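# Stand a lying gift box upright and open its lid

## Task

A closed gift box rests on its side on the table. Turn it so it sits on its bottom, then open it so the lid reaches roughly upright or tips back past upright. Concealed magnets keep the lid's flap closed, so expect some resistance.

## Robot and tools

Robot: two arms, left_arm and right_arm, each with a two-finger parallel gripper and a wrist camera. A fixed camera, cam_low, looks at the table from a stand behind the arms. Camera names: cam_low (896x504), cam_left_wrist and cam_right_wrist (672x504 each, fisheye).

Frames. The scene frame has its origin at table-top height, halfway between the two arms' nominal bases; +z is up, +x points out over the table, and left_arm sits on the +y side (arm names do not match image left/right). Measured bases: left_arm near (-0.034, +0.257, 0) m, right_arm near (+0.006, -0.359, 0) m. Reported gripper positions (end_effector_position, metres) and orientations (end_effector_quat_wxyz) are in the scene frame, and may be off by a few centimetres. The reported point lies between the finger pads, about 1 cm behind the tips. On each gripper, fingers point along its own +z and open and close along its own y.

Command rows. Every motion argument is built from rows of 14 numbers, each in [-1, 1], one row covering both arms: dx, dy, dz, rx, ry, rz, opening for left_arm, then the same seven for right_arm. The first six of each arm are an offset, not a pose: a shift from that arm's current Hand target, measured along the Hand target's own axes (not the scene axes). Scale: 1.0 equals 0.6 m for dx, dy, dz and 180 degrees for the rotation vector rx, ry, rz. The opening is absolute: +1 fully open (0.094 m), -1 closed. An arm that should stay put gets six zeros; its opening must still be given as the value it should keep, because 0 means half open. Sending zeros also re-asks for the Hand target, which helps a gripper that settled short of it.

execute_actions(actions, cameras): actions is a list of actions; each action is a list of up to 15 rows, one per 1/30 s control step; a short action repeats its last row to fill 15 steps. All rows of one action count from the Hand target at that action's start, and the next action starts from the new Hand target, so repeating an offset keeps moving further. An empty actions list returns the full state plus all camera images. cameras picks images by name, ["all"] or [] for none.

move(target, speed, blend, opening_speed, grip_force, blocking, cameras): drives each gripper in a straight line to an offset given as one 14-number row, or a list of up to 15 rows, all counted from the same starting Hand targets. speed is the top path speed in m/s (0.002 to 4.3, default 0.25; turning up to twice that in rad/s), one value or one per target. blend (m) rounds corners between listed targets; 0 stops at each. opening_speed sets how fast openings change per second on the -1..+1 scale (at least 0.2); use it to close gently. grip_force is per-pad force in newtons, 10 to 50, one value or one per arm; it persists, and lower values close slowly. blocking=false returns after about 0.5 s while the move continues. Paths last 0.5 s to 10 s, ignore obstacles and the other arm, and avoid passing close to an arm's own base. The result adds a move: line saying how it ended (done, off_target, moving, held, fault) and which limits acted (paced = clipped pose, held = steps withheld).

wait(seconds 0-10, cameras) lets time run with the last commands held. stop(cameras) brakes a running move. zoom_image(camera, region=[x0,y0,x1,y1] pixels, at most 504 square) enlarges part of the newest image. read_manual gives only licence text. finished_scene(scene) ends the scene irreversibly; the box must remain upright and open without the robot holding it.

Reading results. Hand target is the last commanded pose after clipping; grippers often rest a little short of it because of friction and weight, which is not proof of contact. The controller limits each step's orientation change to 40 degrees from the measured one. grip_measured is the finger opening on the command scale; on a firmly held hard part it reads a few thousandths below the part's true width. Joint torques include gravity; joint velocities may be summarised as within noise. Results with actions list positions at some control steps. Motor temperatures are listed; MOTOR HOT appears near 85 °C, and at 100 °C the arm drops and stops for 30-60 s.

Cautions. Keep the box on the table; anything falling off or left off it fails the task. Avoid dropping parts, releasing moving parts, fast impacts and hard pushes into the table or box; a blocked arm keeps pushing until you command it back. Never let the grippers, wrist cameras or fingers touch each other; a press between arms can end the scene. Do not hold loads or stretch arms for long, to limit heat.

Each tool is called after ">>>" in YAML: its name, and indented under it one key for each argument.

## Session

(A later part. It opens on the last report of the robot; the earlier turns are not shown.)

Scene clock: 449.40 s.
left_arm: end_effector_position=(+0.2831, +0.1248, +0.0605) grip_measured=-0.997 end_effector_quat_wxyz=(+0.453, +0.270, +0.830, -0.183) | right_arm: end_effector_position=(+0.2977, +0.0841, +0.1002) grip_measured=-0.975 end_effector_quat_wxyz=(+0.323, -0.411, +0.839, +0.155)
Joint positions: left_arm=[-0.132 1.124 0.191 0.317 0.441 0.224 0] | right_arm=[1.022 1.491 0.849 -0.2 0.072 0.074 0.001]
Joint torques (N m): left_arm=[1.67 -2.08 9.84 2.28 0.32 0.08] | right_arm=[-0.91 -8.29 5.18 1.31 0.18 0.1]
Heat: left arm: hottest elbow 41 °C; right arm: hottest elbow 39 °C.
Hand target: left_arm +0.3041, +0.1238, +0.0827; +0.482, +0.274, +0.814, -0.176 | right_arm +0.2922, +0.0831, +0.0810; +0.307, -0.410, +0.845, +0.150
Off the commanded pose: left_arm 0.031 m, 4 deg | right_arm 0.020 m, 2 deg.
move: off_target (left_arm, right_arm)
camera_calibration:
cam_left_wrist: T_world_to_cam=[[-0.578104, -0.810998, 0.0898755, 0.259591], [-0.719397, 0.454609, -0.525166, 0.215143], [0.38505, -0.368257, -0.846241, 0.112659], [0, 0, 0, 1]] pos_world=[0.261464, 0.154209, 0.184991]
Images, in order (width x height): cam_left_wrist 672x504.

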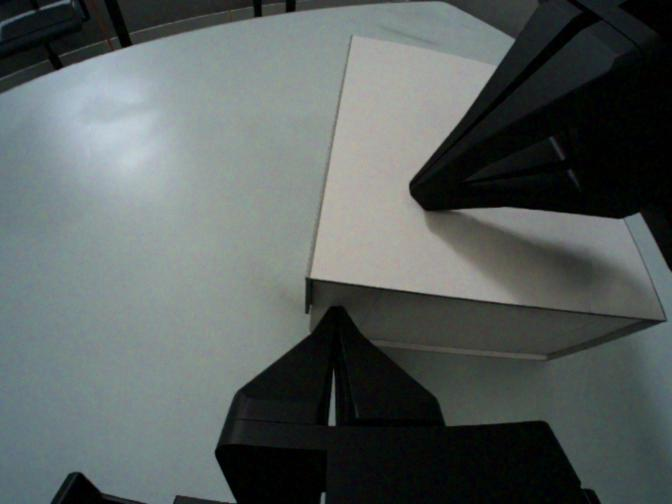

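>>> move:
  target: [0,0.0333,0,0,0,0,-1,0,0,0,0,0,0,-1]
  speed: 0.05
  cameras: ["cam_left_wrist","cam_low"]

>>> zoom_image:
  camera: "cam_left_wrist"
  region: [255, 255, 415, 375]

Scene clock: 453.97 s.
left_arm: end_effector_position=(+0.2930, +0.1400, +0.0637) grip_measured=-0.997 end_effector_quat_wxyz=(+0.460, +0.269, +0.826, -0.183) | right_arm: end_effector_position=(+0.2979, +0.0843, +0.1003) grip_measured=-0.975 end_effector_quat_wxyz=(+0.323, -0.410, +0.838, +0.155)
Joint positions: left_arm=[-0.054 1.145 0.207 0.317 0.505 0.27 0] | right_arm=[1.022 1.491 0.849 -0.198 0.073 0.074 0.001]
Joint torques (N m): left_arm=[0.5 -1.32 10.81 1.89 0.36 0.04] | right_arm=[-0.85 -8.29 5.22 1.28 0.15 0.1]
Heat: left arm: hottest elbow 41 °C; right arm: hottest elbow 39 °C.
Hand target: left_arm +0.3164, +0.1395, +0.0823; +0.482, +0.274, +0.813, -0.176 | right_arm +0.2922, +0.0831, +0.0811; +0.308, -0.410, +0.845, +0.150
Off the commanded pose: left_arm 0.030 m, 3 deg | right_arm 0.020 m, 2 deg.
move: off_target (left_arm, right_arm)
camera_calibration:
cam_left_wrist: T_world_to_cam=[[-0.577408, -0.811939, 0.0857622, 0.277431], [-0.712123, 0.449458, -0.539322, 0.216546], [0.39935, -0.372482, -0.837721, 0.112969], [0, 0, 0, 1]] pos_world=[0.269284, 0.170008, 0.187631]
Images, in order (width x height): cam_low 896x504, cam_left_wrist 672x504.

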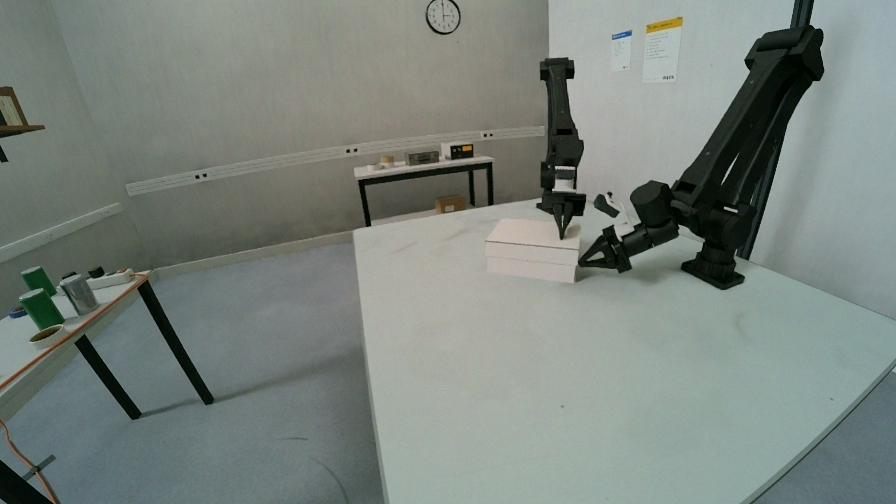

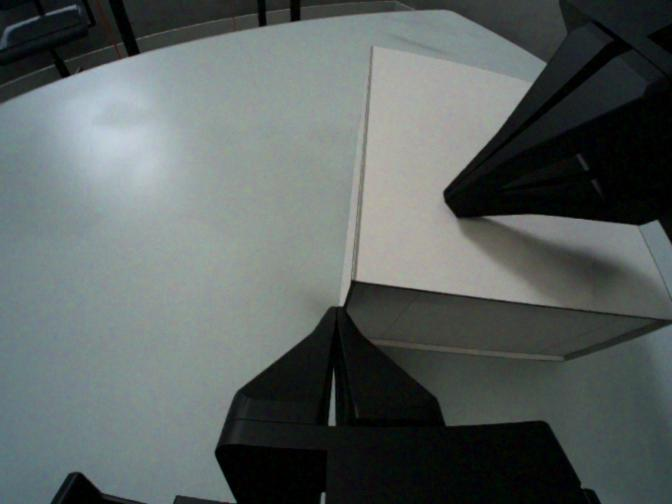

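Scaled by 3.150 from the camera's 672x504 image, which has a finer 960x720 frame.

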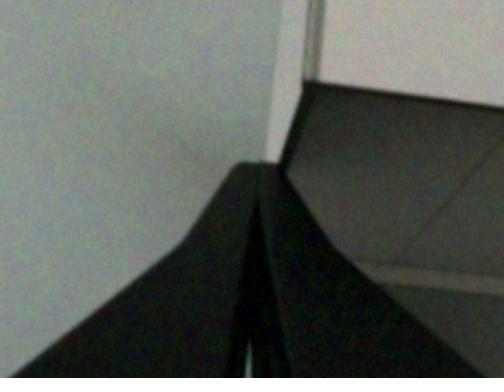

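>>> zoom_image:
  camera: "cam_low"
  region: [475, 195, 645, 300]

Scaled by 2.965 from the camera's 896x504 image, which has a finer 1280x720 frame.

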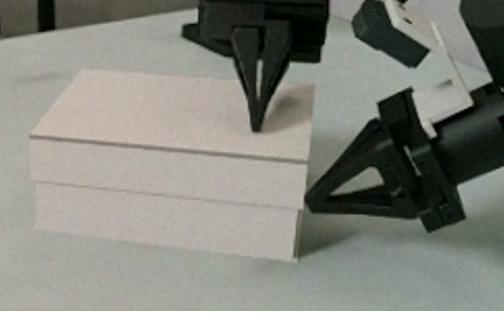

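>>> move:
  target: [0,0.022,0,0,0,0,-1,0,0,0,0,0,0,-1]
  speed: 0.05
  cameras: ["cam_left_wrist","cam_low"]

>>> zoom_image:
  camera: "cam_left_wrist"
  region: [275, 235, 435, 355]

>>> zoom_image:
  camera: "cam_low"
  region: [475, 195, 645, 300]

Scene clock: 458.47 s.
left_arm: end_effector_position=(+0.3027, +0.1487, +0.0655) grip_measured=-0.997 end_effector_quat_wxyz=(+0.464, +0.270, +0.824, -0.184) | right_arm: end_effector_position=(+0.2979, +0.0843, +0.1003) grip_measured=-0.975 end_effector_quat_wxyz=(+0.323, -0.410, +0.838, +0.155)
Joint positions: left_arm=[-0.008 1.174 0.229 0.317 0.545 0.299 0] | right_arm=[1.022 1.491 0.849 -0.198 0.073 0.074 0.001]
Joint torques (N m): left_arm=[0.62 -1.9 10.48 1.84 0.42 0.12] | right_arm=[-0.85 -8.29 5.22 1.29 0.15 0.1]
Heat: left arm: hottest elbow 41 °C; right arm: hottest elbow 39 °C.
Hand target: left_arm +0.3245, +0.1499, +0.0820; +0.482, +0.274, +0.814, -0.176 | right_arm +0.2922, +0.0831, +0.0811; +0.308, -0.410, +0.845, +0.150
Off the commanded pose: left_arm 0.027 m, 3 deg | right_arm 0.020 m, 2 deg.
move: off_target (left_arm, right_arm)
camera_calibration:
cam_left_wrist: T_world_to_cam=[[-0.579274, -0.810767, 0.0842515, 0.290445], [-0.707416, 0.448682, -0.54612, 0.21962], [0.404974, -0.375954, -0.833459, 0.112401], [0, 0, 0, 1]] pos_world=[0.27809, 0.179201, 0.18915]
Images, in order (width x height): cam_low 896x504, cam_left_wrist 672x504.

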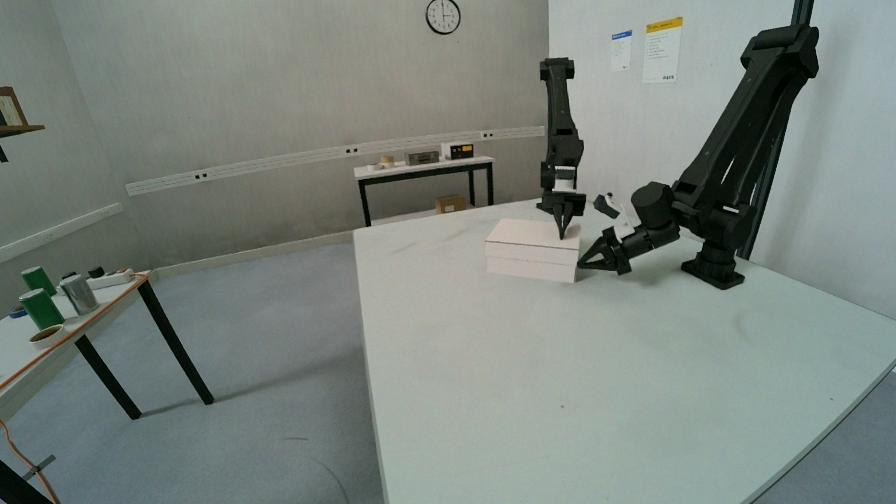

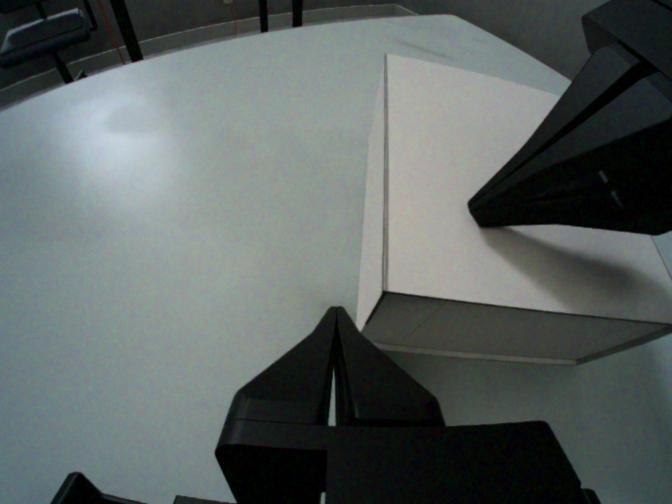

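Scaled by 3.150 from the camera's 672x504 image, which has a finer 960x720 frame.

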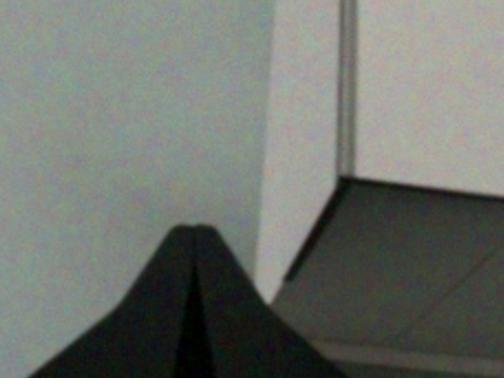

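Scaled by 2.965 from the camera's 896x504 image, which has a finer 1280x720 frame.

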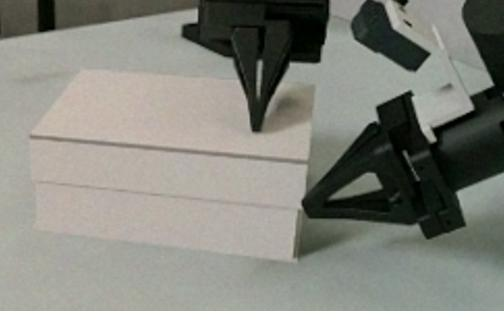

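>>> move:
  target:
    - [0.0079,0,-0.0147,0,0,0,-1,0,0,0,0,0,0,-1]
    - [0.0079,-0.075,-0.0147,0,0,0,-1,0,0,0,0,0,0,-1]
  speed: 0.06
  cameras: ["cam_left_wrist"]

>>> zoom_image:
  camera: "cam_left_wrist"
  region: [255, 235, 415, 355]

Scene clock: 467.60 s.
left_arm: end_effector_position=(+0.2929, +0.1274, +0.0812) grip_measured=-0.997 end_effector_quat_wxyz=(+0.480, +0.269, +0.818, -0.168) | right_arm: end_effector_position=(+0.2979, +0.0843, +0.1003) grip_measured=-0.975 end_effector_quat_wxyz=(+0.323, -0.410, +0.838, +0.155)
Joint positions: left_arm=[-0.13 1.069 0.203 0.31 0.418 0.227 0] | right_arm=[1.022 1.491 0.849 -0.198 0.073 0.074 0.001]
Joint torques (N m): left_arm=[-2.14 -0.79 7.02 2.02 0.39 -0.11] | right_arm=[-0.91 -8.29 5.2 1.29 0.15 0.1]
Heat: left arm: hottest elbow 40 °C; right arm: hottest elbow 39 °C.
Hand target: left_arm +0.2889, +0.1207, +0.0829; +0.482, +0.274, +0.814, -0.176 | right_arm +0.2922, +0.0831, +0.0811; +0.308, -0.410, +0.845, +0.150
Off the commanded pose: left_arm 0.008 m, 1 deg | right_arm 0.020 m, 2 deg.
move: off_target (right_arm)
camera_calibration:
cam_left_wrist: T_world_to_cam=[[-0.566705, -0.822415, 0.0497961, 0.266833], [-0.693083, 0.443161, -0.568545, 0.229137], [0.445513, -0.35671, -0.821143, 0.106114], [0, 0, 0, 1]] pos_world=[0.262752, 0.155755, 0.204122]
Images, in order (width x height): cam_left_wrist 672x504.

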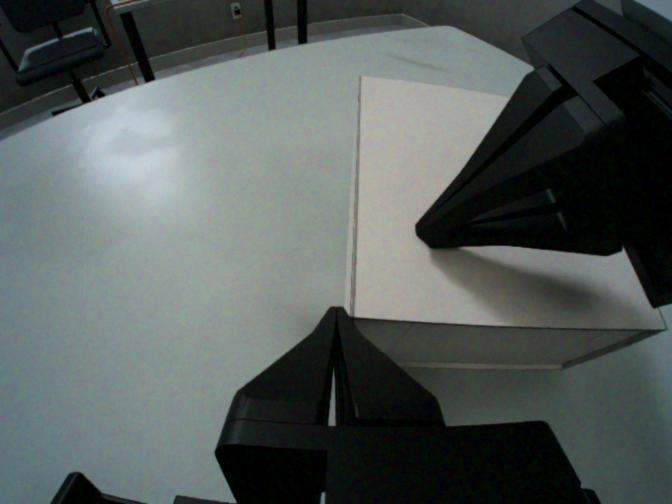

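Scaled by 3.150 from the camera's 672x504 image, which has a finer 960x720 frame.

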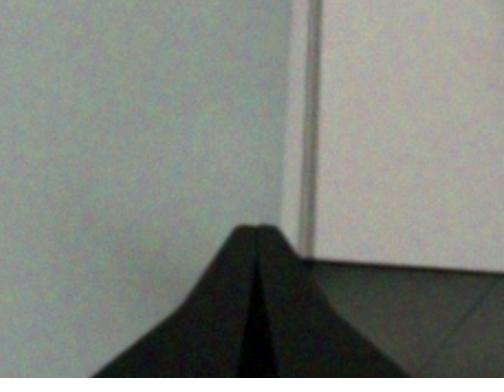

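>>> move:
  target:
    - [0.0119,-0.0333,-0.022,0,0,0,-1,0,0,0,0,0,0,-1]
    - [0.0485,-0.0323,-0.0022,0,0,0,-1,0,0,0,0,0,0,-1]
  speed: 0.06
  cameras: ["cam_left_wrist"]

>>> zoom_image:
  camera: "cam_left_wrist"
  region: [255, 235, 415, 355]

Scene clock: 472.83 s.
left_arm: end_effector_position=(+0.2671, +0.1198, +0.0578) grip_measured=-0.997 end_effector_quat_wxyz=(+0.479, +0.270, +0.818, -0.169) | right_arm: end_effector_position=(+0.2974, +0.0846, +0.1003) grip_measured=-0.975 end_effector_quat_wxyz=(+0.323, -0.411, +0.838, +0.156)
Joint positions: left_arm=[-0.192 1.106 0.118 0.443 0.367 0.195 0] | right_arm=[1.024 1.491 0.849 -0.198 0.073 0.074 0.001]
Joint torques (N m): left_arm=[-0.5 0.09 6.26 2.89 0.33 -0.16] | right_arm=[-0.97 -8.29 5.22 1.29 0.15 0.1]
Heat: left arm: hottest elbow 40 °C; right arm: hottest elbow 39 °C.
Hand target: left_arm +0.2649, +0.1142, +0.0584; +0.482, +0.274, +0.814, -0.176 | right_arm +0.2921, +0.0831, +0.0811; +0.308, -0.410, +0.845, +0.150
Off the commanded pose: left_arm 0.006 m, 1 deg | right_arm 0.020 m, 2 deg.
move: off_target (right_arm)
camera_calibration:
cam_left_wrist: T_world_to_cam=[[-0.569267, -0.820651, 0.0496759, 0.247628], [-0.692702, 0.446212, -0.566621, 0.200803], [0.442832, -0.356969, -0.82248, 0.0964624], [0, 0, 0, 1]] pos_world=[0.237346, 0.148049, 0.180817]
Images, in order (width x height): cam_left_wrist 672x504.

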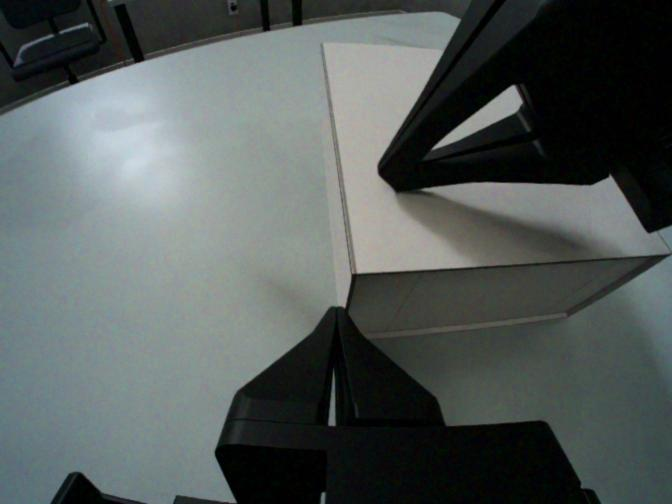

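Scaled by 3.150 from the camera's 672x504 image, which has a finer 960x720 frame.

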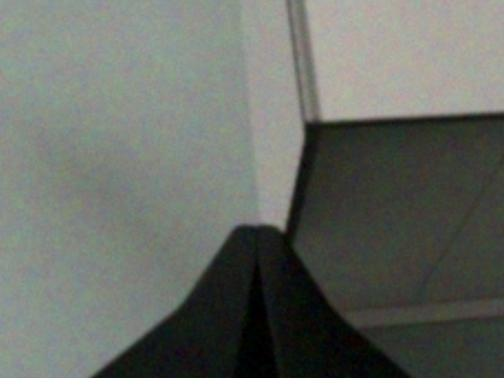

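>>> move:
  target:
    - [0.0193,-0.0062,-0.0357,0,0,0,-1,0,0,0,0,0,0,-1]
    - [-0.0205,-0.0098,-0.0548,-0.0467,-0.1247,-0.0067,-0.362,0,0,0,0,0,0,-1]
  speed: 0.08
  cameras: ["cam_left_wrist","cam_right_wrist"]

Scene clock: 525.40 s.
left_arm: end_effector_position=(+0.2427, +0.1267, +0.0607) grip_measured=-0.997 end_effector_quat_wxyz=(+0.502, +0.267, +0.804, -0.173) | right_arm: end_effector_position=(+0.2974, +0.0846, +0.1003) grip_measured=-0.975 end_effector_quat_wxyz=(+0.323, -0.411, +0.838, +0.156)
Joint positions: left_arm=[-0.18 1 0.033 0.478 0.384 0.186 0] | right_arm=[1.024 1.491 0.849 -0.198 0.073 0.074 0.001]
Joint torques (N m): left_arm=[-0.67 0.26 6.67 1.59 0.2 -0.06] | right_arm=[-0.97 -8.35 5.22 1.29 0.15 0.1]
Motor temperatures (°C): left_arm=[32 33 37 33 29 29 30] | right_arm=[31 30 38 30 30 29 33]
Heat: left arm: hottest elbow 37 °C; right arm: hottest elbow 38 °C.
Hand target: left_arm +0.2426, +0.1265, +0.0608; +0.501, +0.268, +0.805, -0.173 (not the last commanded pose) | right_arm +0.2921, +0.0831, +0.0811; +0.308, -0.410, +0.845, +0.150
Tool commands: left_gripper/opening=-1.0 right_gripper/opening=-1.0
Off the commanded pose: left_arm 0.024 m, 21 deg | right_arm 0.020 m, 2 deg.
move: held (left_arm; a check stopped the path), off_target (right_arm); path passed 1 of 2 targets; target 2's new opening was not sent; limits=held
pose unreachable (left arm): on one or more control steps of this call, first in action 0 (counted from 0), this arm could not follow its commanded pose, so it was not sent that pose on those steps. It may still have moved: this result reports where it is.
cause: moving toward the commanded pose would bring two parts of the arm too close to each other (its shoulder (the part past joint 1) and its forearm (the part past joint 3), with joints 2 (shoulder) and 3 (elbow) between them, 13 mm apart when it was first held).
camera_calibration:
cam_left_wrist: T_world_to_cam=[[-0.57018, -0.820303, 0.0446937, 0.239573], [-0.665211, 0.429085, -0.611048, 0.18059], [0.482067, -0.378138, -0.790331, 0.103384], [0, 0, 0, 1]] pos_world=[0.206892, 0.158128, 0.181349]
cam_right_wrist: T_world_to_cam=[[0.810178, -0.5851, 0.0356358, -0.200367], [-0.553849, -0.783983, -0.280396, 0.298029], [0.191997, 0.207434, -0.959223, 0.150265], [0, 0, 0, 1]] pos_world=[0.298545, 0.0852453, 0.234844]
Images, in order (width x height): cam_left_wrist 672x504, cam_right_wrist 672x504.

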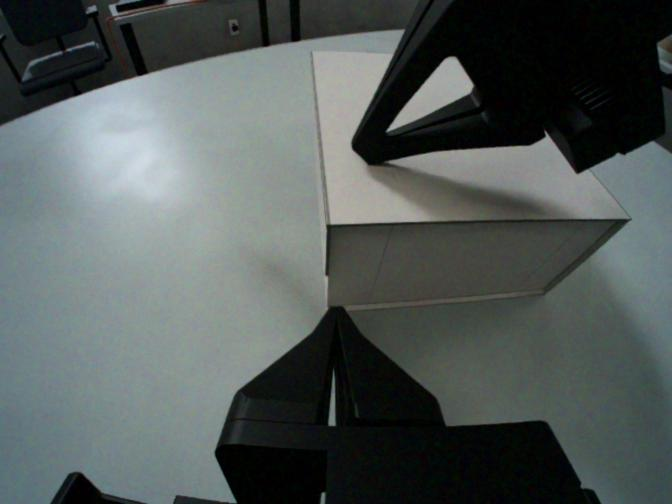

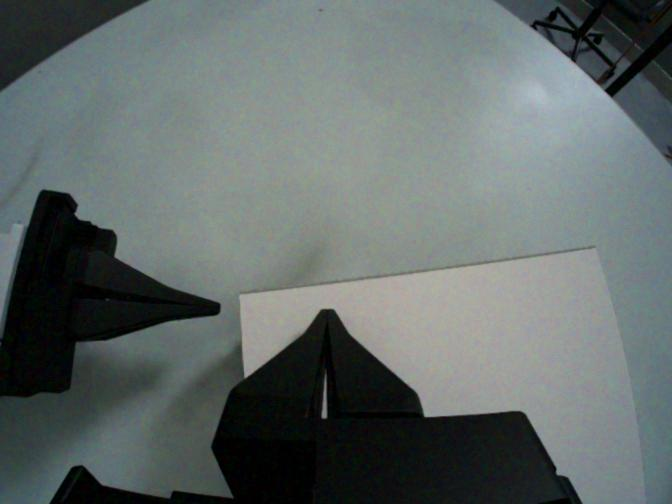

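>>> move:
  target: [-0.0183,0.0037,0.0212,-0.034,-0.0337,-0.0109,-0.362,0,0,0,0,0,0,-1]
  speed: 0.08
  cameras: ["cam_left_wrist"]

Scene clock: 539.73 s.
left_arm: end_effector_position=(+0.2491, +0.1253, +0.0609) grip_measured=-0.364 end_effector_quat_wxyz=(+0.517, +0.252, +0.803, -0.158) | right_arm: end_effector_position=(+0.2974, +0.0846, +0.1003) grip_measured=-0.975 end_effector_quat_wxyz=(+0.323, -0.411, +0.838, +0.156)
Joint positions: left_arm=[-0.221 1.066 0.028 0.586 0.307 0.152 0.03] | right_arm=[1.024 1.491 0.849 -0.198 0.073 0.074 0.001]
Joint torques (N m): left_arm=[0.97 0.21 6.24 1.63 0.26 0.03] | right_arm=[-0.91 -8.29 5.23 1.29 0.15 0.1]
Heat: left arm: hottest elbow 37 °C; right arm: hottest elbow 38 °C.
Hand target: left_arm +0.2494, +0.1264, +0.0614; +0.516, +0.252, +0.803, -0.157 (not the last commanded pose) | right_arm +0.2921, +0.0831, +0.0811; +0.308, -0.410, +0.845, +0.150
Off the commanded pose: left_arm 0.011 m, 6 deg | right_arm 0.020 m, 2 deg.
move: held (left_arm; a check stopped the path), off_target (right_arm); limits=held
pose unreachable (left arm): on one or more control steps of this call, first in action 0 (counted from 0), this arm could not follow its commanded pose, so it was not sent that pose on those steps. It may still have moved: this result reports where it is.
cause: moving toward the commanded pose would bring two parts of the arm too close to each other (its shoulder (the part past joint 1) and its forearm (the part past joint 3), with joints 2 (shoulder) and 3 (elbow) between them, 11 mm apart when it was first held).
camera_calibration:
cam_left_wrist: T_world_to_cam=[[-0.535847, -0.843809, 0.0292257, 0.237534], [-0.666105, 0.401222, -0.628749, 0.190377], [0.518818, -0.356381, -0.777059, 0.0871896], [0, 0, 0, 1]] pos_world=[0.208858, 0.155123, 0.180509]
Images, in order (width x height): cam_left_wrist 672x504.

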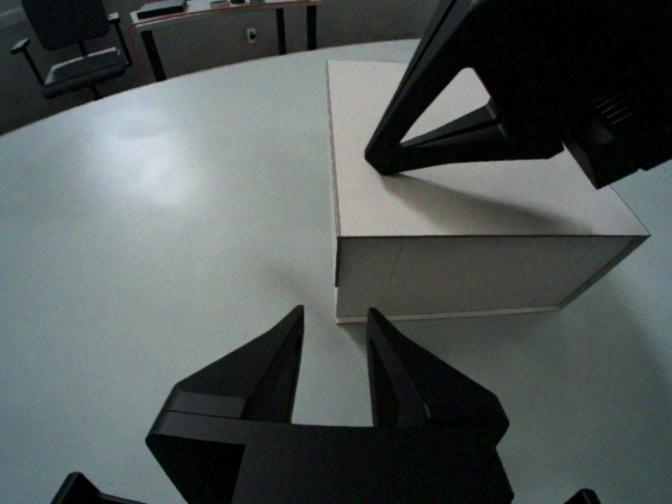

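>>> move:
  target: [-0.0338,-0.0012,0.0258,0,-0.0256,0,-0.362,0,0,0,0,0,0,-1]
  speed: 0.06
  cameras: ["cam_left_wrist"]

Scene clock: 544.23 s.
left_arm: end_effector_position=(+0.2554, +0.1191, +0.0608) grip_measured=-0.364 end_effector_quat_wxyz=(+0.532, +0.247, +0.793, -0.164) | right_arm: end_effector_position=(+0.2974, +0.0846, +0.1003) grip_measured=-0.975 end_effector_quat_wxyz=(+0.323, -0.411, +0.838, +0.156)
Joint positions: left_arm=[-0.243 1.192 0.028 0.755 0.291 0.127 0.03] | right_arm=[1.024 1.491 0.849 -0.198 0.073 0.074 0.001]
Joint torques (N m): left_arm=[-0.91 0.03 7.42 2.77 -0.01 -0.2] | right_arm=[-0.97 -8.29 5.22 1.28 0.15 0.1]
Heat: left arm: hottest elbow 36 °C; right arm: hottest elbow 38 °C.
Hand target: left_arm +0.2675, +0.1129, +0.0734; +0.548, +0.246, +0.782, -0.167 | right_arm +0.2921, +0.0831, +0.0811; +0.308, -0.410, +0.845, +0.150
Off the commanded pose: left_arm 0.019 m, 2 deg | right_arm 0.020 m, 2 deg.
move: off_target (left_arm, right_arm)
camera_calibration:
cam_left_wrist: T_world_to_cam=[[-0.534429, -0.844515, 0.034362, 0.235067], [-0.648252, 0.383463, -0.657819, 0.196338], [0.542361, -0.373833, -0.752392, 0.076187], [0, 0, 0, 1]] pos_world=[0.211582, 0.151711, 0.1784]
Images, in order (width x height): cam_left_wrist 672x504.

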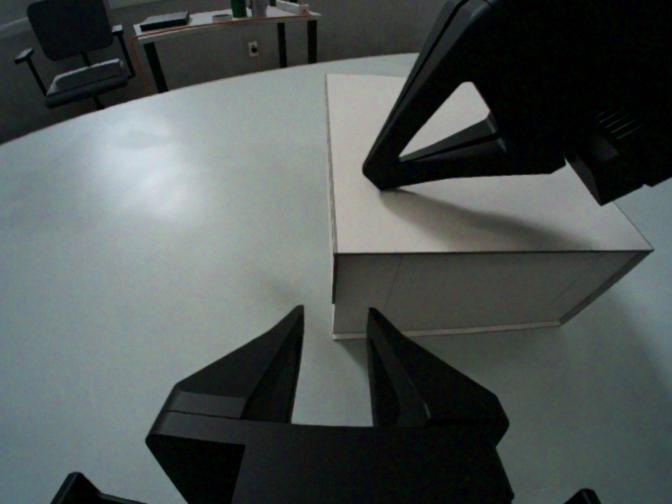

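>>> move:
  target: [-0.0135,0.002,0.027,0,0,0,-0.362,0,0,0,0,0,0,-1]
  speed: 0.06
  cameras: ["cam_left_wrist"]

>>> zoom_image:
  camera: "cam_left_wrist"
  region: [265, 235, 425, 355]

Scene clock: 547.93 s.
left_arm: end_effector_position=(+0.2662, +0.1119, +0.0593) grip_measured=-0.364 end_effector_quat_wxyz=(+0.527, +0.247, +0.796, -0.163) | right_arm: end_effector_position=(+0.2974, +0.0846, +0.1003) grip_measured=-0.975 end_effector_quat_wxyz=(+0.323, -0.411, +0.838, +0.156)
Joint positions: left_arm=[-0.265 1.245 0.062 0.765 0.27 0.118 0.03] | right_arm=[1.024 1.491 0.849 -0.198 0.073 0.074 0.001]
Joint torques (N m): left_arm=[0.15 -0.32 7.68 2.82 -0.1 -0.19] | right_arm=[-0.97 -8.29 5.22 1.28 0.15 0.1]
Heat: left arm: hottest elbow 36 °C; right arm: hottest elbow 38 °C.
Hand target: left_arm +0.2830, +0.1036, +0.0755; +0.548, +0.246, +0.782, -0.167 | right_arm +0.2921, +0.0831, +0.0811; +0.308, -0.410, +0.845, +0.150
Off the commanded pose: left_arm 0.025 m, 3 deg | right_arm 0.020 m, 2 deg.
move: off_target (left_arm, right_arm)
camera_calibration:
cam_left_wrist: T_world_to_cam=[[-0.53403, -0.844691, 0.0361905, 0.234567], [-0.654762, 0.386114, -0.649771, 0.206035], [0.534882, -0.370693, -0.759268, 0.0686017], [0, 0, 0, 1]] pos_world=[0.223475, 0.144014, 0.177473]
Images, in order (width x height): cam_left_wrist 672x504.

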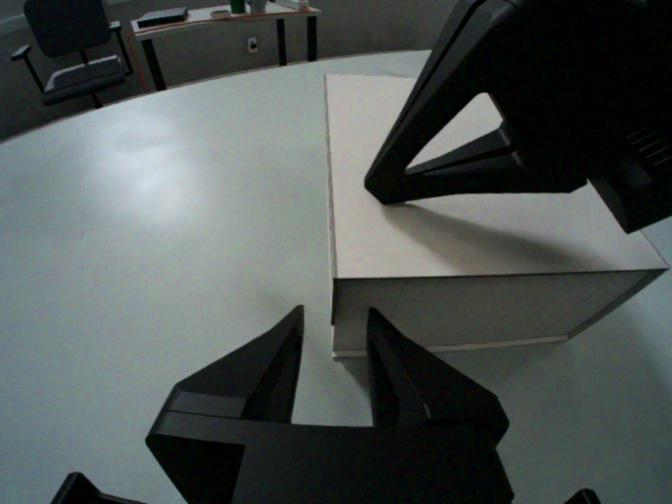

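Scaled by 3.150 from the camera's 672x504 image, which has a finer 960x720 frame.

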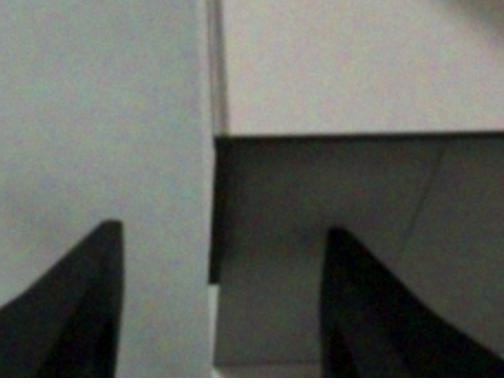

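>>> move:
  target: [-0.0083,0.0013,0.0182,0,0,0,-0.362,0,0,0,0,0,0,-1]
  speed: 0.05
  cameras: ["cam_left_wrist"]

>>> zoom_image:
  camera: "cam_left_wrist"
  region: [265, 235, 425, 355]

Scene clock: 550.37 s.
left_arm: end_effector_position=(+0.2707, +0.1084, +0.0558) grip_measured=-0.364 end_effector_quat_wxyz=(+0.521, +0.247, +0.800, -0.163) | right_arm: end_effector_position=(+0.2982, +0.0845, +0.1001) grip_measured=-0.975 end_effector_quat_wxyz=(+0.324, -0.410, +0.838, +0.154)
Joint positions: left_arm=[-0.277 1.275 0.079 0.765 0.258 0.114 0.03] | right_arm=[1.024 1.492 0.849 -0.196 0.077 0.075 0.001]
Joint torques (N m): left_arm=[-0.62 -0.03 8.9 3.12 -0.07 -0.14] | right_arm=[-0.97 -8.41 5.22 1.21 0.01 0.1]
Heat: left arm: hottest elbow 37 °C; right arm: hottest elbow 38 °C.
Hand target: left_arm +0.2932, +0.0975, +0.0763; +0.548, +0.246, +0.782, -0.167 | right_arm +0.2922, +0.0831, +0.0809; +0.307, -0.410, +0.845, +0.150
Off the commanded pose: left_arm 0.033 m, 4 deg | right_arm 0.020 m, 2 deg.
move: off_target (left_arm, right_arm)
camera_calibration:
cam_left_wrist: T_world_to_cam=[[-0.533048, -0.845196, 0.0387766, 0.233857], [-0.663672, 0.389258, -0.638763, 0.209444], [0.524786, -0.366226, -0.768426, 0.0649648], [0, 0, 0, 1]] pos_world=[0.229566, 0.139919, 0.174637]
Images, in order (width x height): cam_left_wrist 672x504.

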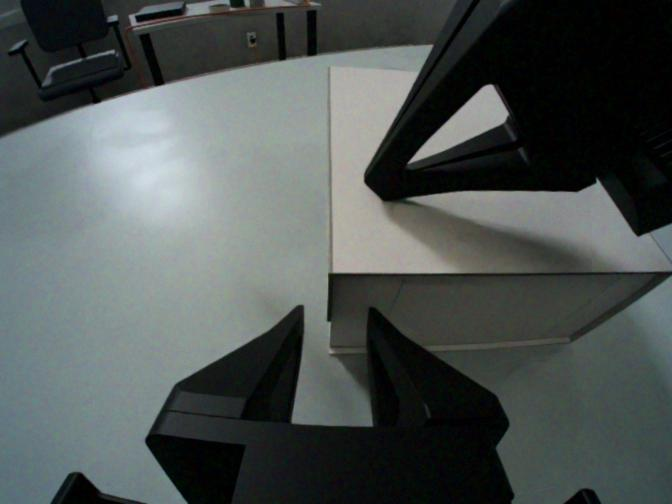

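Scaled by 3.150 from the camera's 672x504 image, which has a finer 960x720 frame.

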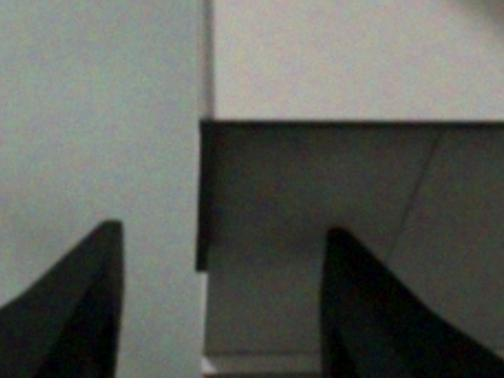

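>>> move:
  target: [0.002,0,0.002,0,0,0,-1,0,0,0,0,0,0,-1]
  speed: 0.05
  opening_speed: 0.4
  cameras: ["cam_left_wrist"]

>>> zoom_image:
  camera: "cam_left_wrist"
  region: [265, 235, 425, 355]

Scene clock: 554.10 s.
left_arm: end_effector_position=(+0.2719, +0.1079, +0.0536) grip_measured=-0.990 end_effector_quat_wxyz=(+0.520, +0.247, +0.802, -0.161) | right_arm: end_effector_position=(+0.2982, +0.0845, +0.1001) grip_measured=-0.975 end_effector_quat_wxyz=(+0.325, -0.410, +0.838, +0.154)
Joint positions: left_arm=[-0.281 1.293 0.081 0.779 0.25 0.113 0] | right_arm=[1.024 1.492 0.849 -0.196 0.077 0.075 0.001]
Joint torques (N m): left_arm=[-0.79 -1.67 8.23 3.3 0.33 -0.14] | right_arm=[-0.97 -8.41 5.22 1.21 -0.01 0.1]
Heat: left arm: hottest elbow 37 °C; right arm: hottest elbow 38 °C.
Hand target: left_arm +0.2938, +0.0971, +0.0749; +0.548, +0.246, +0.782, -0.167 | right_arm +0.2922, +0.0831, +0.0809; +0.307, -0.410, +0.845, +0.150
Off the commanded pose: left_arm 0.032 m, 4 deg | right_arm 0.020 m, 2 deg.
move: off_target (left_arm, right_arm)
camera_calibration:
cam_left_wrist: T_world_to_cam=[[-0.530123, -0.84712, 0.036846, 0.233682], [-0.666159, 0.389207, -0.6362, 0.209718], [0.524596, -0.36181, -0.770644, 0.0621781], [0, 0, 0, 1]] pos_world=[0.230968, 0.138829, 0.17273]
Images, in order (width x height): cam_left_wrist 672x504.

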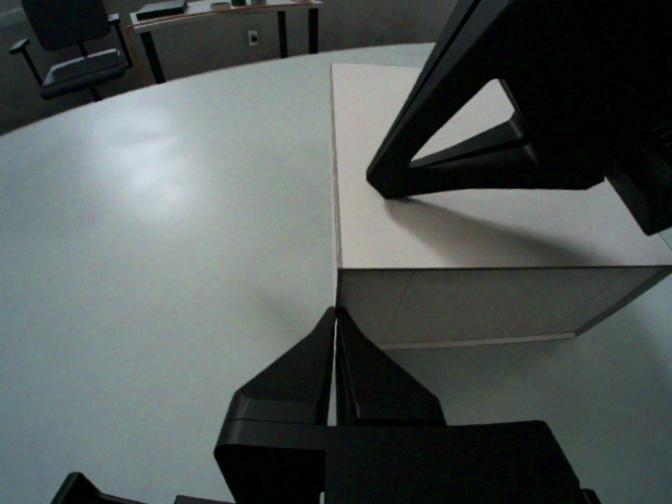

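Scaled by 3.150 from the camera's 672x504 image, which has a finer 960x720 frame.

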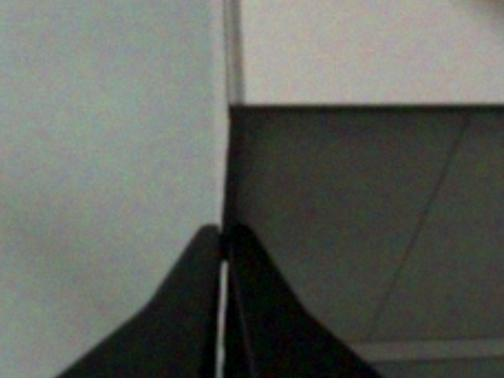

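>>> move:
  target: [0,0.02,0,0,0,0.111,-1,0,0,0,0,0,0,-1]
  speed: 0.05
  cameras: ["cam_left_wrist","cam_low"]

>>> zoom_image:
  camera: "cam_low"
  region: [475, 195, 645, 300]

Scene clock: 561.20 s.
left_arm: end_effector_position=(+0.2745, +0.1112, +0.0538) grip_measured=-0.990 end_effector_quat_wxyz=(+0.540, +0.377, +0.748, -0.082) | right_arm: end_effector_position=(+0.2983, +0.0847, +0.1001) grip_measured=-0.975 end_effector_quat_wxyz=(+0.325, -0.410, +0.838, +0.154)
Joint positions: left_arm=[-0.244 1.303 0.087 0.779 0.302 0.453 0] | right_arm=[1.024 1.493 0.849 -0.195 0.077 0.075 0.001]
Joint torques (N m): left_arm=[1.44 -1.44 8.79 2.78 0.17 0.14] | right_arm=[-0.97 -8.47 5.22 1.17 -0.01 0.1]
Heat: left arm: hottest elbow 37 °C; right arm: hottest elbow 38 °C.
Hand target: left_arm +0.3007, +0.1069, +0.0749; +0.569, +0.378, +0.727, -0.070 | right_arm +0.2921, +0.0831, +0.0809; +0.307, -0.410, +0.845, +0.150
Off the commanded pose: left_arm 0.034 m, 4 deg | right_arm 0.020 m, 2 deg.
move: off_target (left_arm, right_arm)
camera_calibration:
cam_left_wrist: T_world_to_cam=[[-0.630145, -0.735355, -0.249338, 0.268289], [-0.484804, 0.623437, -0.613426, 0.133175], [0.606533, -0.265667, -0.749359, 0.0278542], [0, 0, 0, 1]] pos_world=[0.21673, 0.121661, 0.16946]
Images, in order (width x height): cam_low 896x504, cam_left_wrist 672x504.

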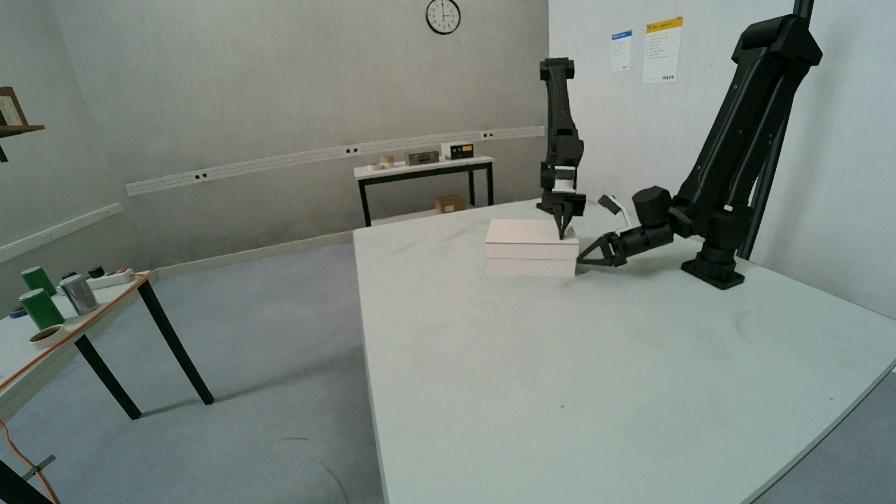

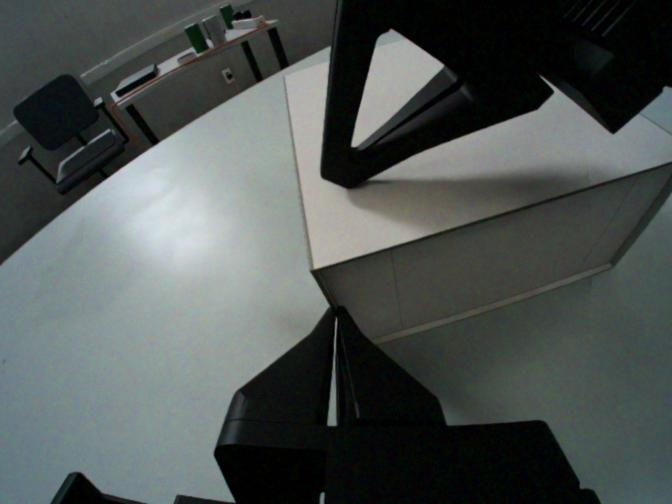

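Scaled by 2.965 from the camera's 896x504 image, which has a finer 1280x720 frame.

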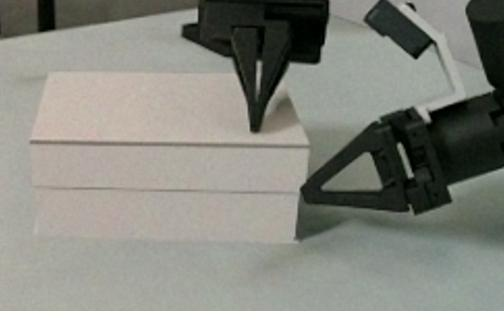

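>>> zoom_image:
  camera: "cam_left_wrist"
  region: [265, 225, 425, 345]

Scaled by 3.150 from the camera's 672x504 image, which has a finer 960x720 frame.

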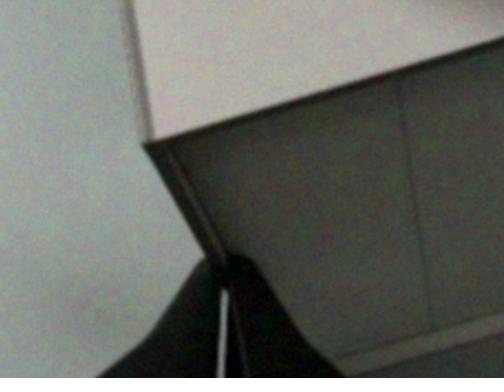

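>>> move:
  target: [0,0.025,0,0,0,0.111,-1,0,0,0,0,0,0,-1]
  speed: 0.05
  cameras: ["cam_left_wrist"]

>>> zoom_image:
  camera: "cam_left_wrist"
  region: [245, 205, 405, 325]

Scene clock: 568.30 s.
left_arm: end_effector_position=(+0.2867, +0.1230, +0.0581) grip_measured=-0.990 end_effector_quat_wxyz=(+0.549, +0.497, +0.671, +0.018) | right_arm: end_effector_position=(+0.2984, +0.0846, +0.1001) grip_measured=-0.975 end_effector_quat_wxyz=(+0.325, -0.410, +0.838, +0.154)
Joint positions: left_arm=[-0.177 1.303 0.108 0.759 0.351 0.83 0] | right_arm=[1.024 1.493 0.849 -0.195 0.078 0.075 0.001]
Joint torques (N m): left_arm=[0.44 -2.73 8.81 1.57 0.57 0.02] | right_arm=[-0.97 -8.41 5.22 1.17 -0.02 0.1]
Heat: left arm: hottest elbow 37 °C; right arm: hottest elbow 38 °C.
Hand target: left_arm +0.3101, +0.1175, +0.0798; +0.572, +0.498, +0.651, +0.030 | right_arm +0.2922, +0.0831, +0.0809; +0.307, -0.410, +0.845, +0.150
Off the commanded pose: left_arm 0.032 m, 4 deg | right_arm 0.020 m, 2 deg.
move: off_target (left_arm, right_arm)
camera_calibration:
cam_left_wrist: T_world_to_cam=[[-0.635763, -0.548344, -0.543254, 0.281471], [-0.282208, 0.820202, -0.497622, 0.0453502], [0.718446, -0.163059, -0.676201, -0.0221876], [0, 0, 0, 1]] pos_world=[0.207688, 0.113529, 0.160474]
Images, in order (width x height): cam_left_wrist 672x504.

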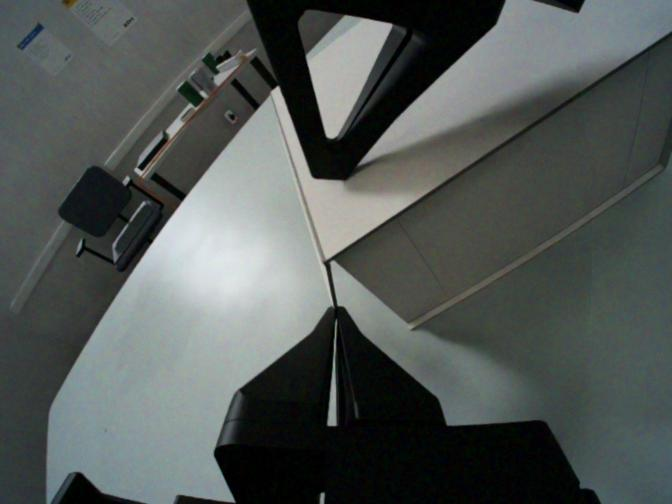

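Scaled by 3.150 from the camera's 672x504 image, which has a finer 960x720 frame.

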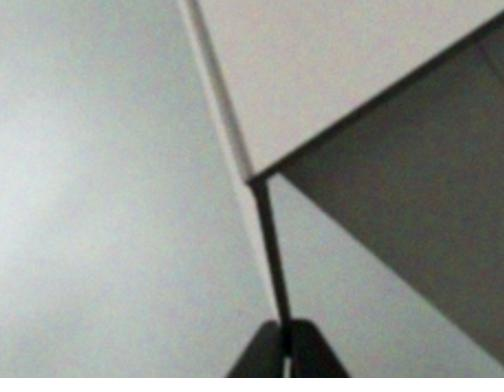

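>>> move:
  target:
    - [0,0,0,0,0,0,-1,-0.2143,0,-0.2553,0,0,0,-1]
    - [0,0,0,0,0,0,-1,0.1677,-0.3647,-0.6173,0,0,0,-1]
  speed: 0.2
  blend: [0.05,0]
  cameras: ["all"]

Scene clock: 577.07 s.
left_arm: end_effector_position=(+0.2923, +0.1211, +0.0633) grip_measured=-0.990 end_effector_quat_wxyz=(+0.555, +0.498, +0.666, +0.020) | right_arm: end_effector_position=(+0.2625, -0.2971, +0.2801) grip_measured=-0.975 end_effector_quat_wxyz=(+0.293, -0.404, +0.852, +0.161)
Joint positions: left_arm=[-0.177 1.302 0.121 0.759 0.355 0.833 0] | right_arm=[-0.128 0.744 0.869 -1.333 -0.59 -0.911 0.001]
Joint torques (N m): left_arm=[-0.15 -2.84 8.18 1.66 0.3 -0.03] | right_arm=[-2.08 -0.38 10.25 0.4 -0.42 -0.24]
Heat: left arm: hottest elbow 37 °C; right arm: hottest elbow 38 °C.
Hand target: left_arm +0.3101, +0.1175, +0.0798; +0.572, +0.498, +0.651, +0.030 | right_arm +0.2696, -0.3000, +0.2997; +0.308, -0.411, +0.845, +0.150
Off the commanded pose: left_arm 0.025 m, 3 deg | right_arm 0.021 m, 2 deg.
move: off_target (left_arm, right_arm)
camera_calibration:
cam_left_wrist: T_world_to_cam=[[-0.630241, -0.546317, -0.551664, 0.285303], [-0.270453, 0.820519, -0.503591, 0.0480266], [0.727771, -0.168184, -0.664878, -0.0258192], [0, 0, 0, 1]] pos_world=[0.211589, 0.112117, 0.16441]
cam_right_wrist: T_world_to_cam=[[0.804929, -0.593297, -0.00938407, -0.390284], [-0.579085, -0.782002, -0.230505, 0.023086], [0.12942, 0.190975, -0.973026, 0.424048], [0, 0, 0, 1]] pos_world=[0.272639, -0.294483, 0.414269]

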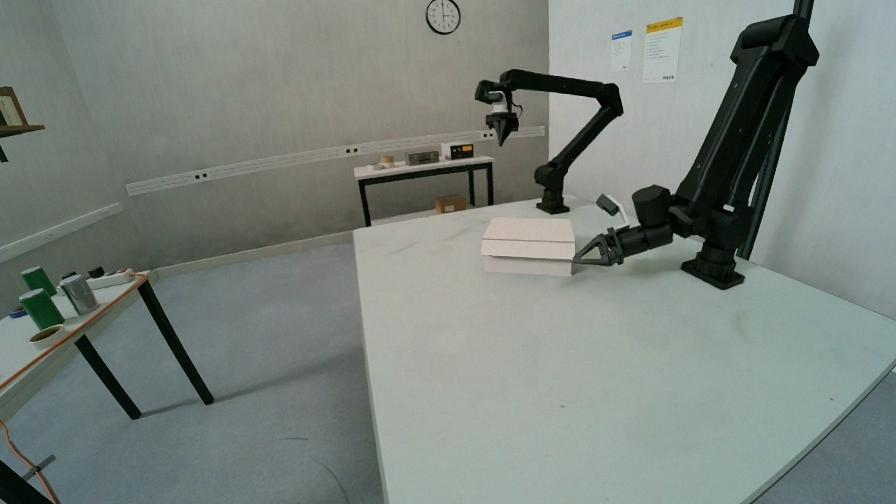

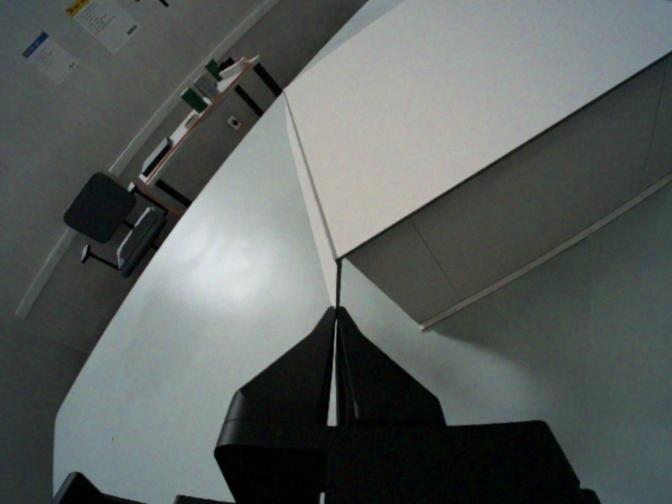

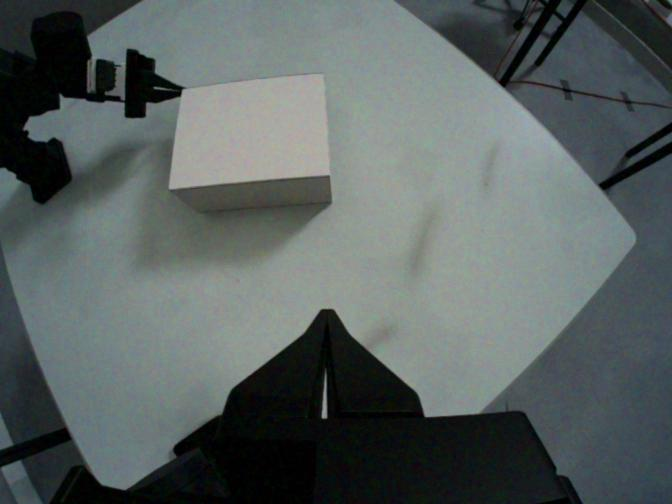

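>>> move:
  target: [-0.1,0.0807,-0.047,0,0,0.061,-1,0,0,0,0,0,0,-1]
  speed: 0.06
  cameras: ["all"]

Scene clock: 589.37 s.
left_arm: end_effector_position=(+0.2897, +0.1221, +0.1304) grip_measured=-0.990 end_effector_quat_wxyz=(+0.547, +0.559, +0.619, +0.071) | right_arm: end_effector_position=(+0.2625, -0.2971, +0.2801) grip_measured=-0.975 end_effector_quat_wxyz=(+0.293, -0.404, +0.852, +0.161)
Joint positions: left_arm=[-0.177 0.863 0.208 0.225 0.353 1.022 0] | right_arm=[-0.128 0.744 0.869 -1.333 -0.59 -0.912 0.001]
Joint torques (N m): left_arm=[-0.79 -0.91 13.59 1.33 0.11 0.01] | right_arm=[-2.14 -0.32 10.25 0.42 -0.42 -0.24]
Heat: left arm: hottest elbow 37 °C; right arm: hottest elbow 40 °C.
Hand target: left_arm +0.3090, +0.1158, +0.1620; +0.567, +0.558, +0.600, +0.085 | right_arm +0.2696, -0.3001, +0.2996; +0.307, -0.411, +0.845, +0.150
Off the commanded pose: left_arm 0.037 m, 4 deg | right_arm 0.021 m, 2 deg.
move: off_target (left_arm, right_arm)
camera_calibration:
cam_left_wrist: T_world_to_cam=[[-0.608681, -0.411834, -0.678159, 0.315184], [-0.168372, 0.902314, -0.396838, 0.0267785], [0.775344, -0.127365, -0.618563, -0.00397711], [0, 0, 0, 1]] pos_world=[0.199439, 0.105134, 0.221912]
cam_right_wrist: T_world_to_cam=[[0.805301, -0.592799, -0.00887238, -0.390449], [-0.578502, -0.782429, -0.230523, 0.0228095], [0.129712, 0.190773, -0.973026, 0.42391], [0, 0, 0, 1]] pos_world=[0.272638, -0.294482, 0.414269]

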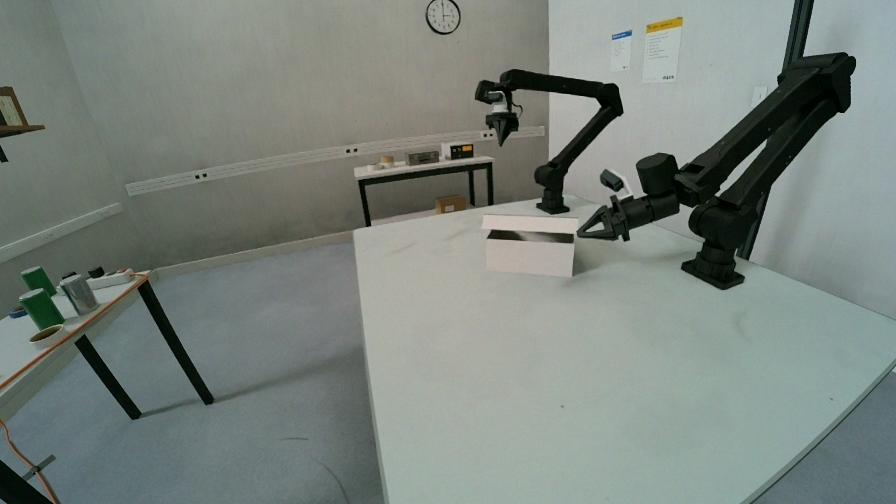

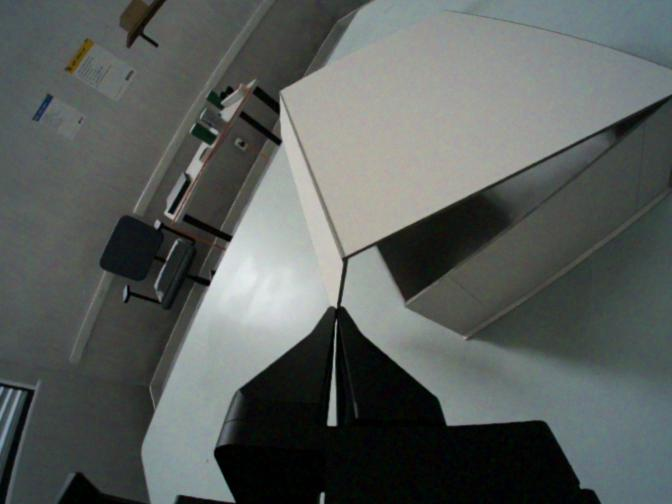

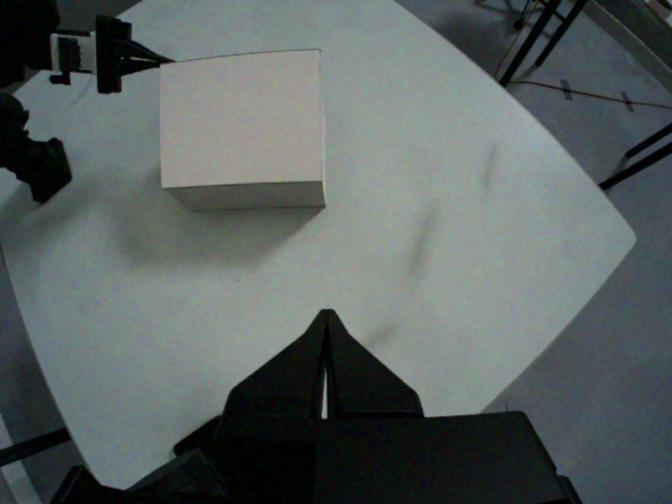

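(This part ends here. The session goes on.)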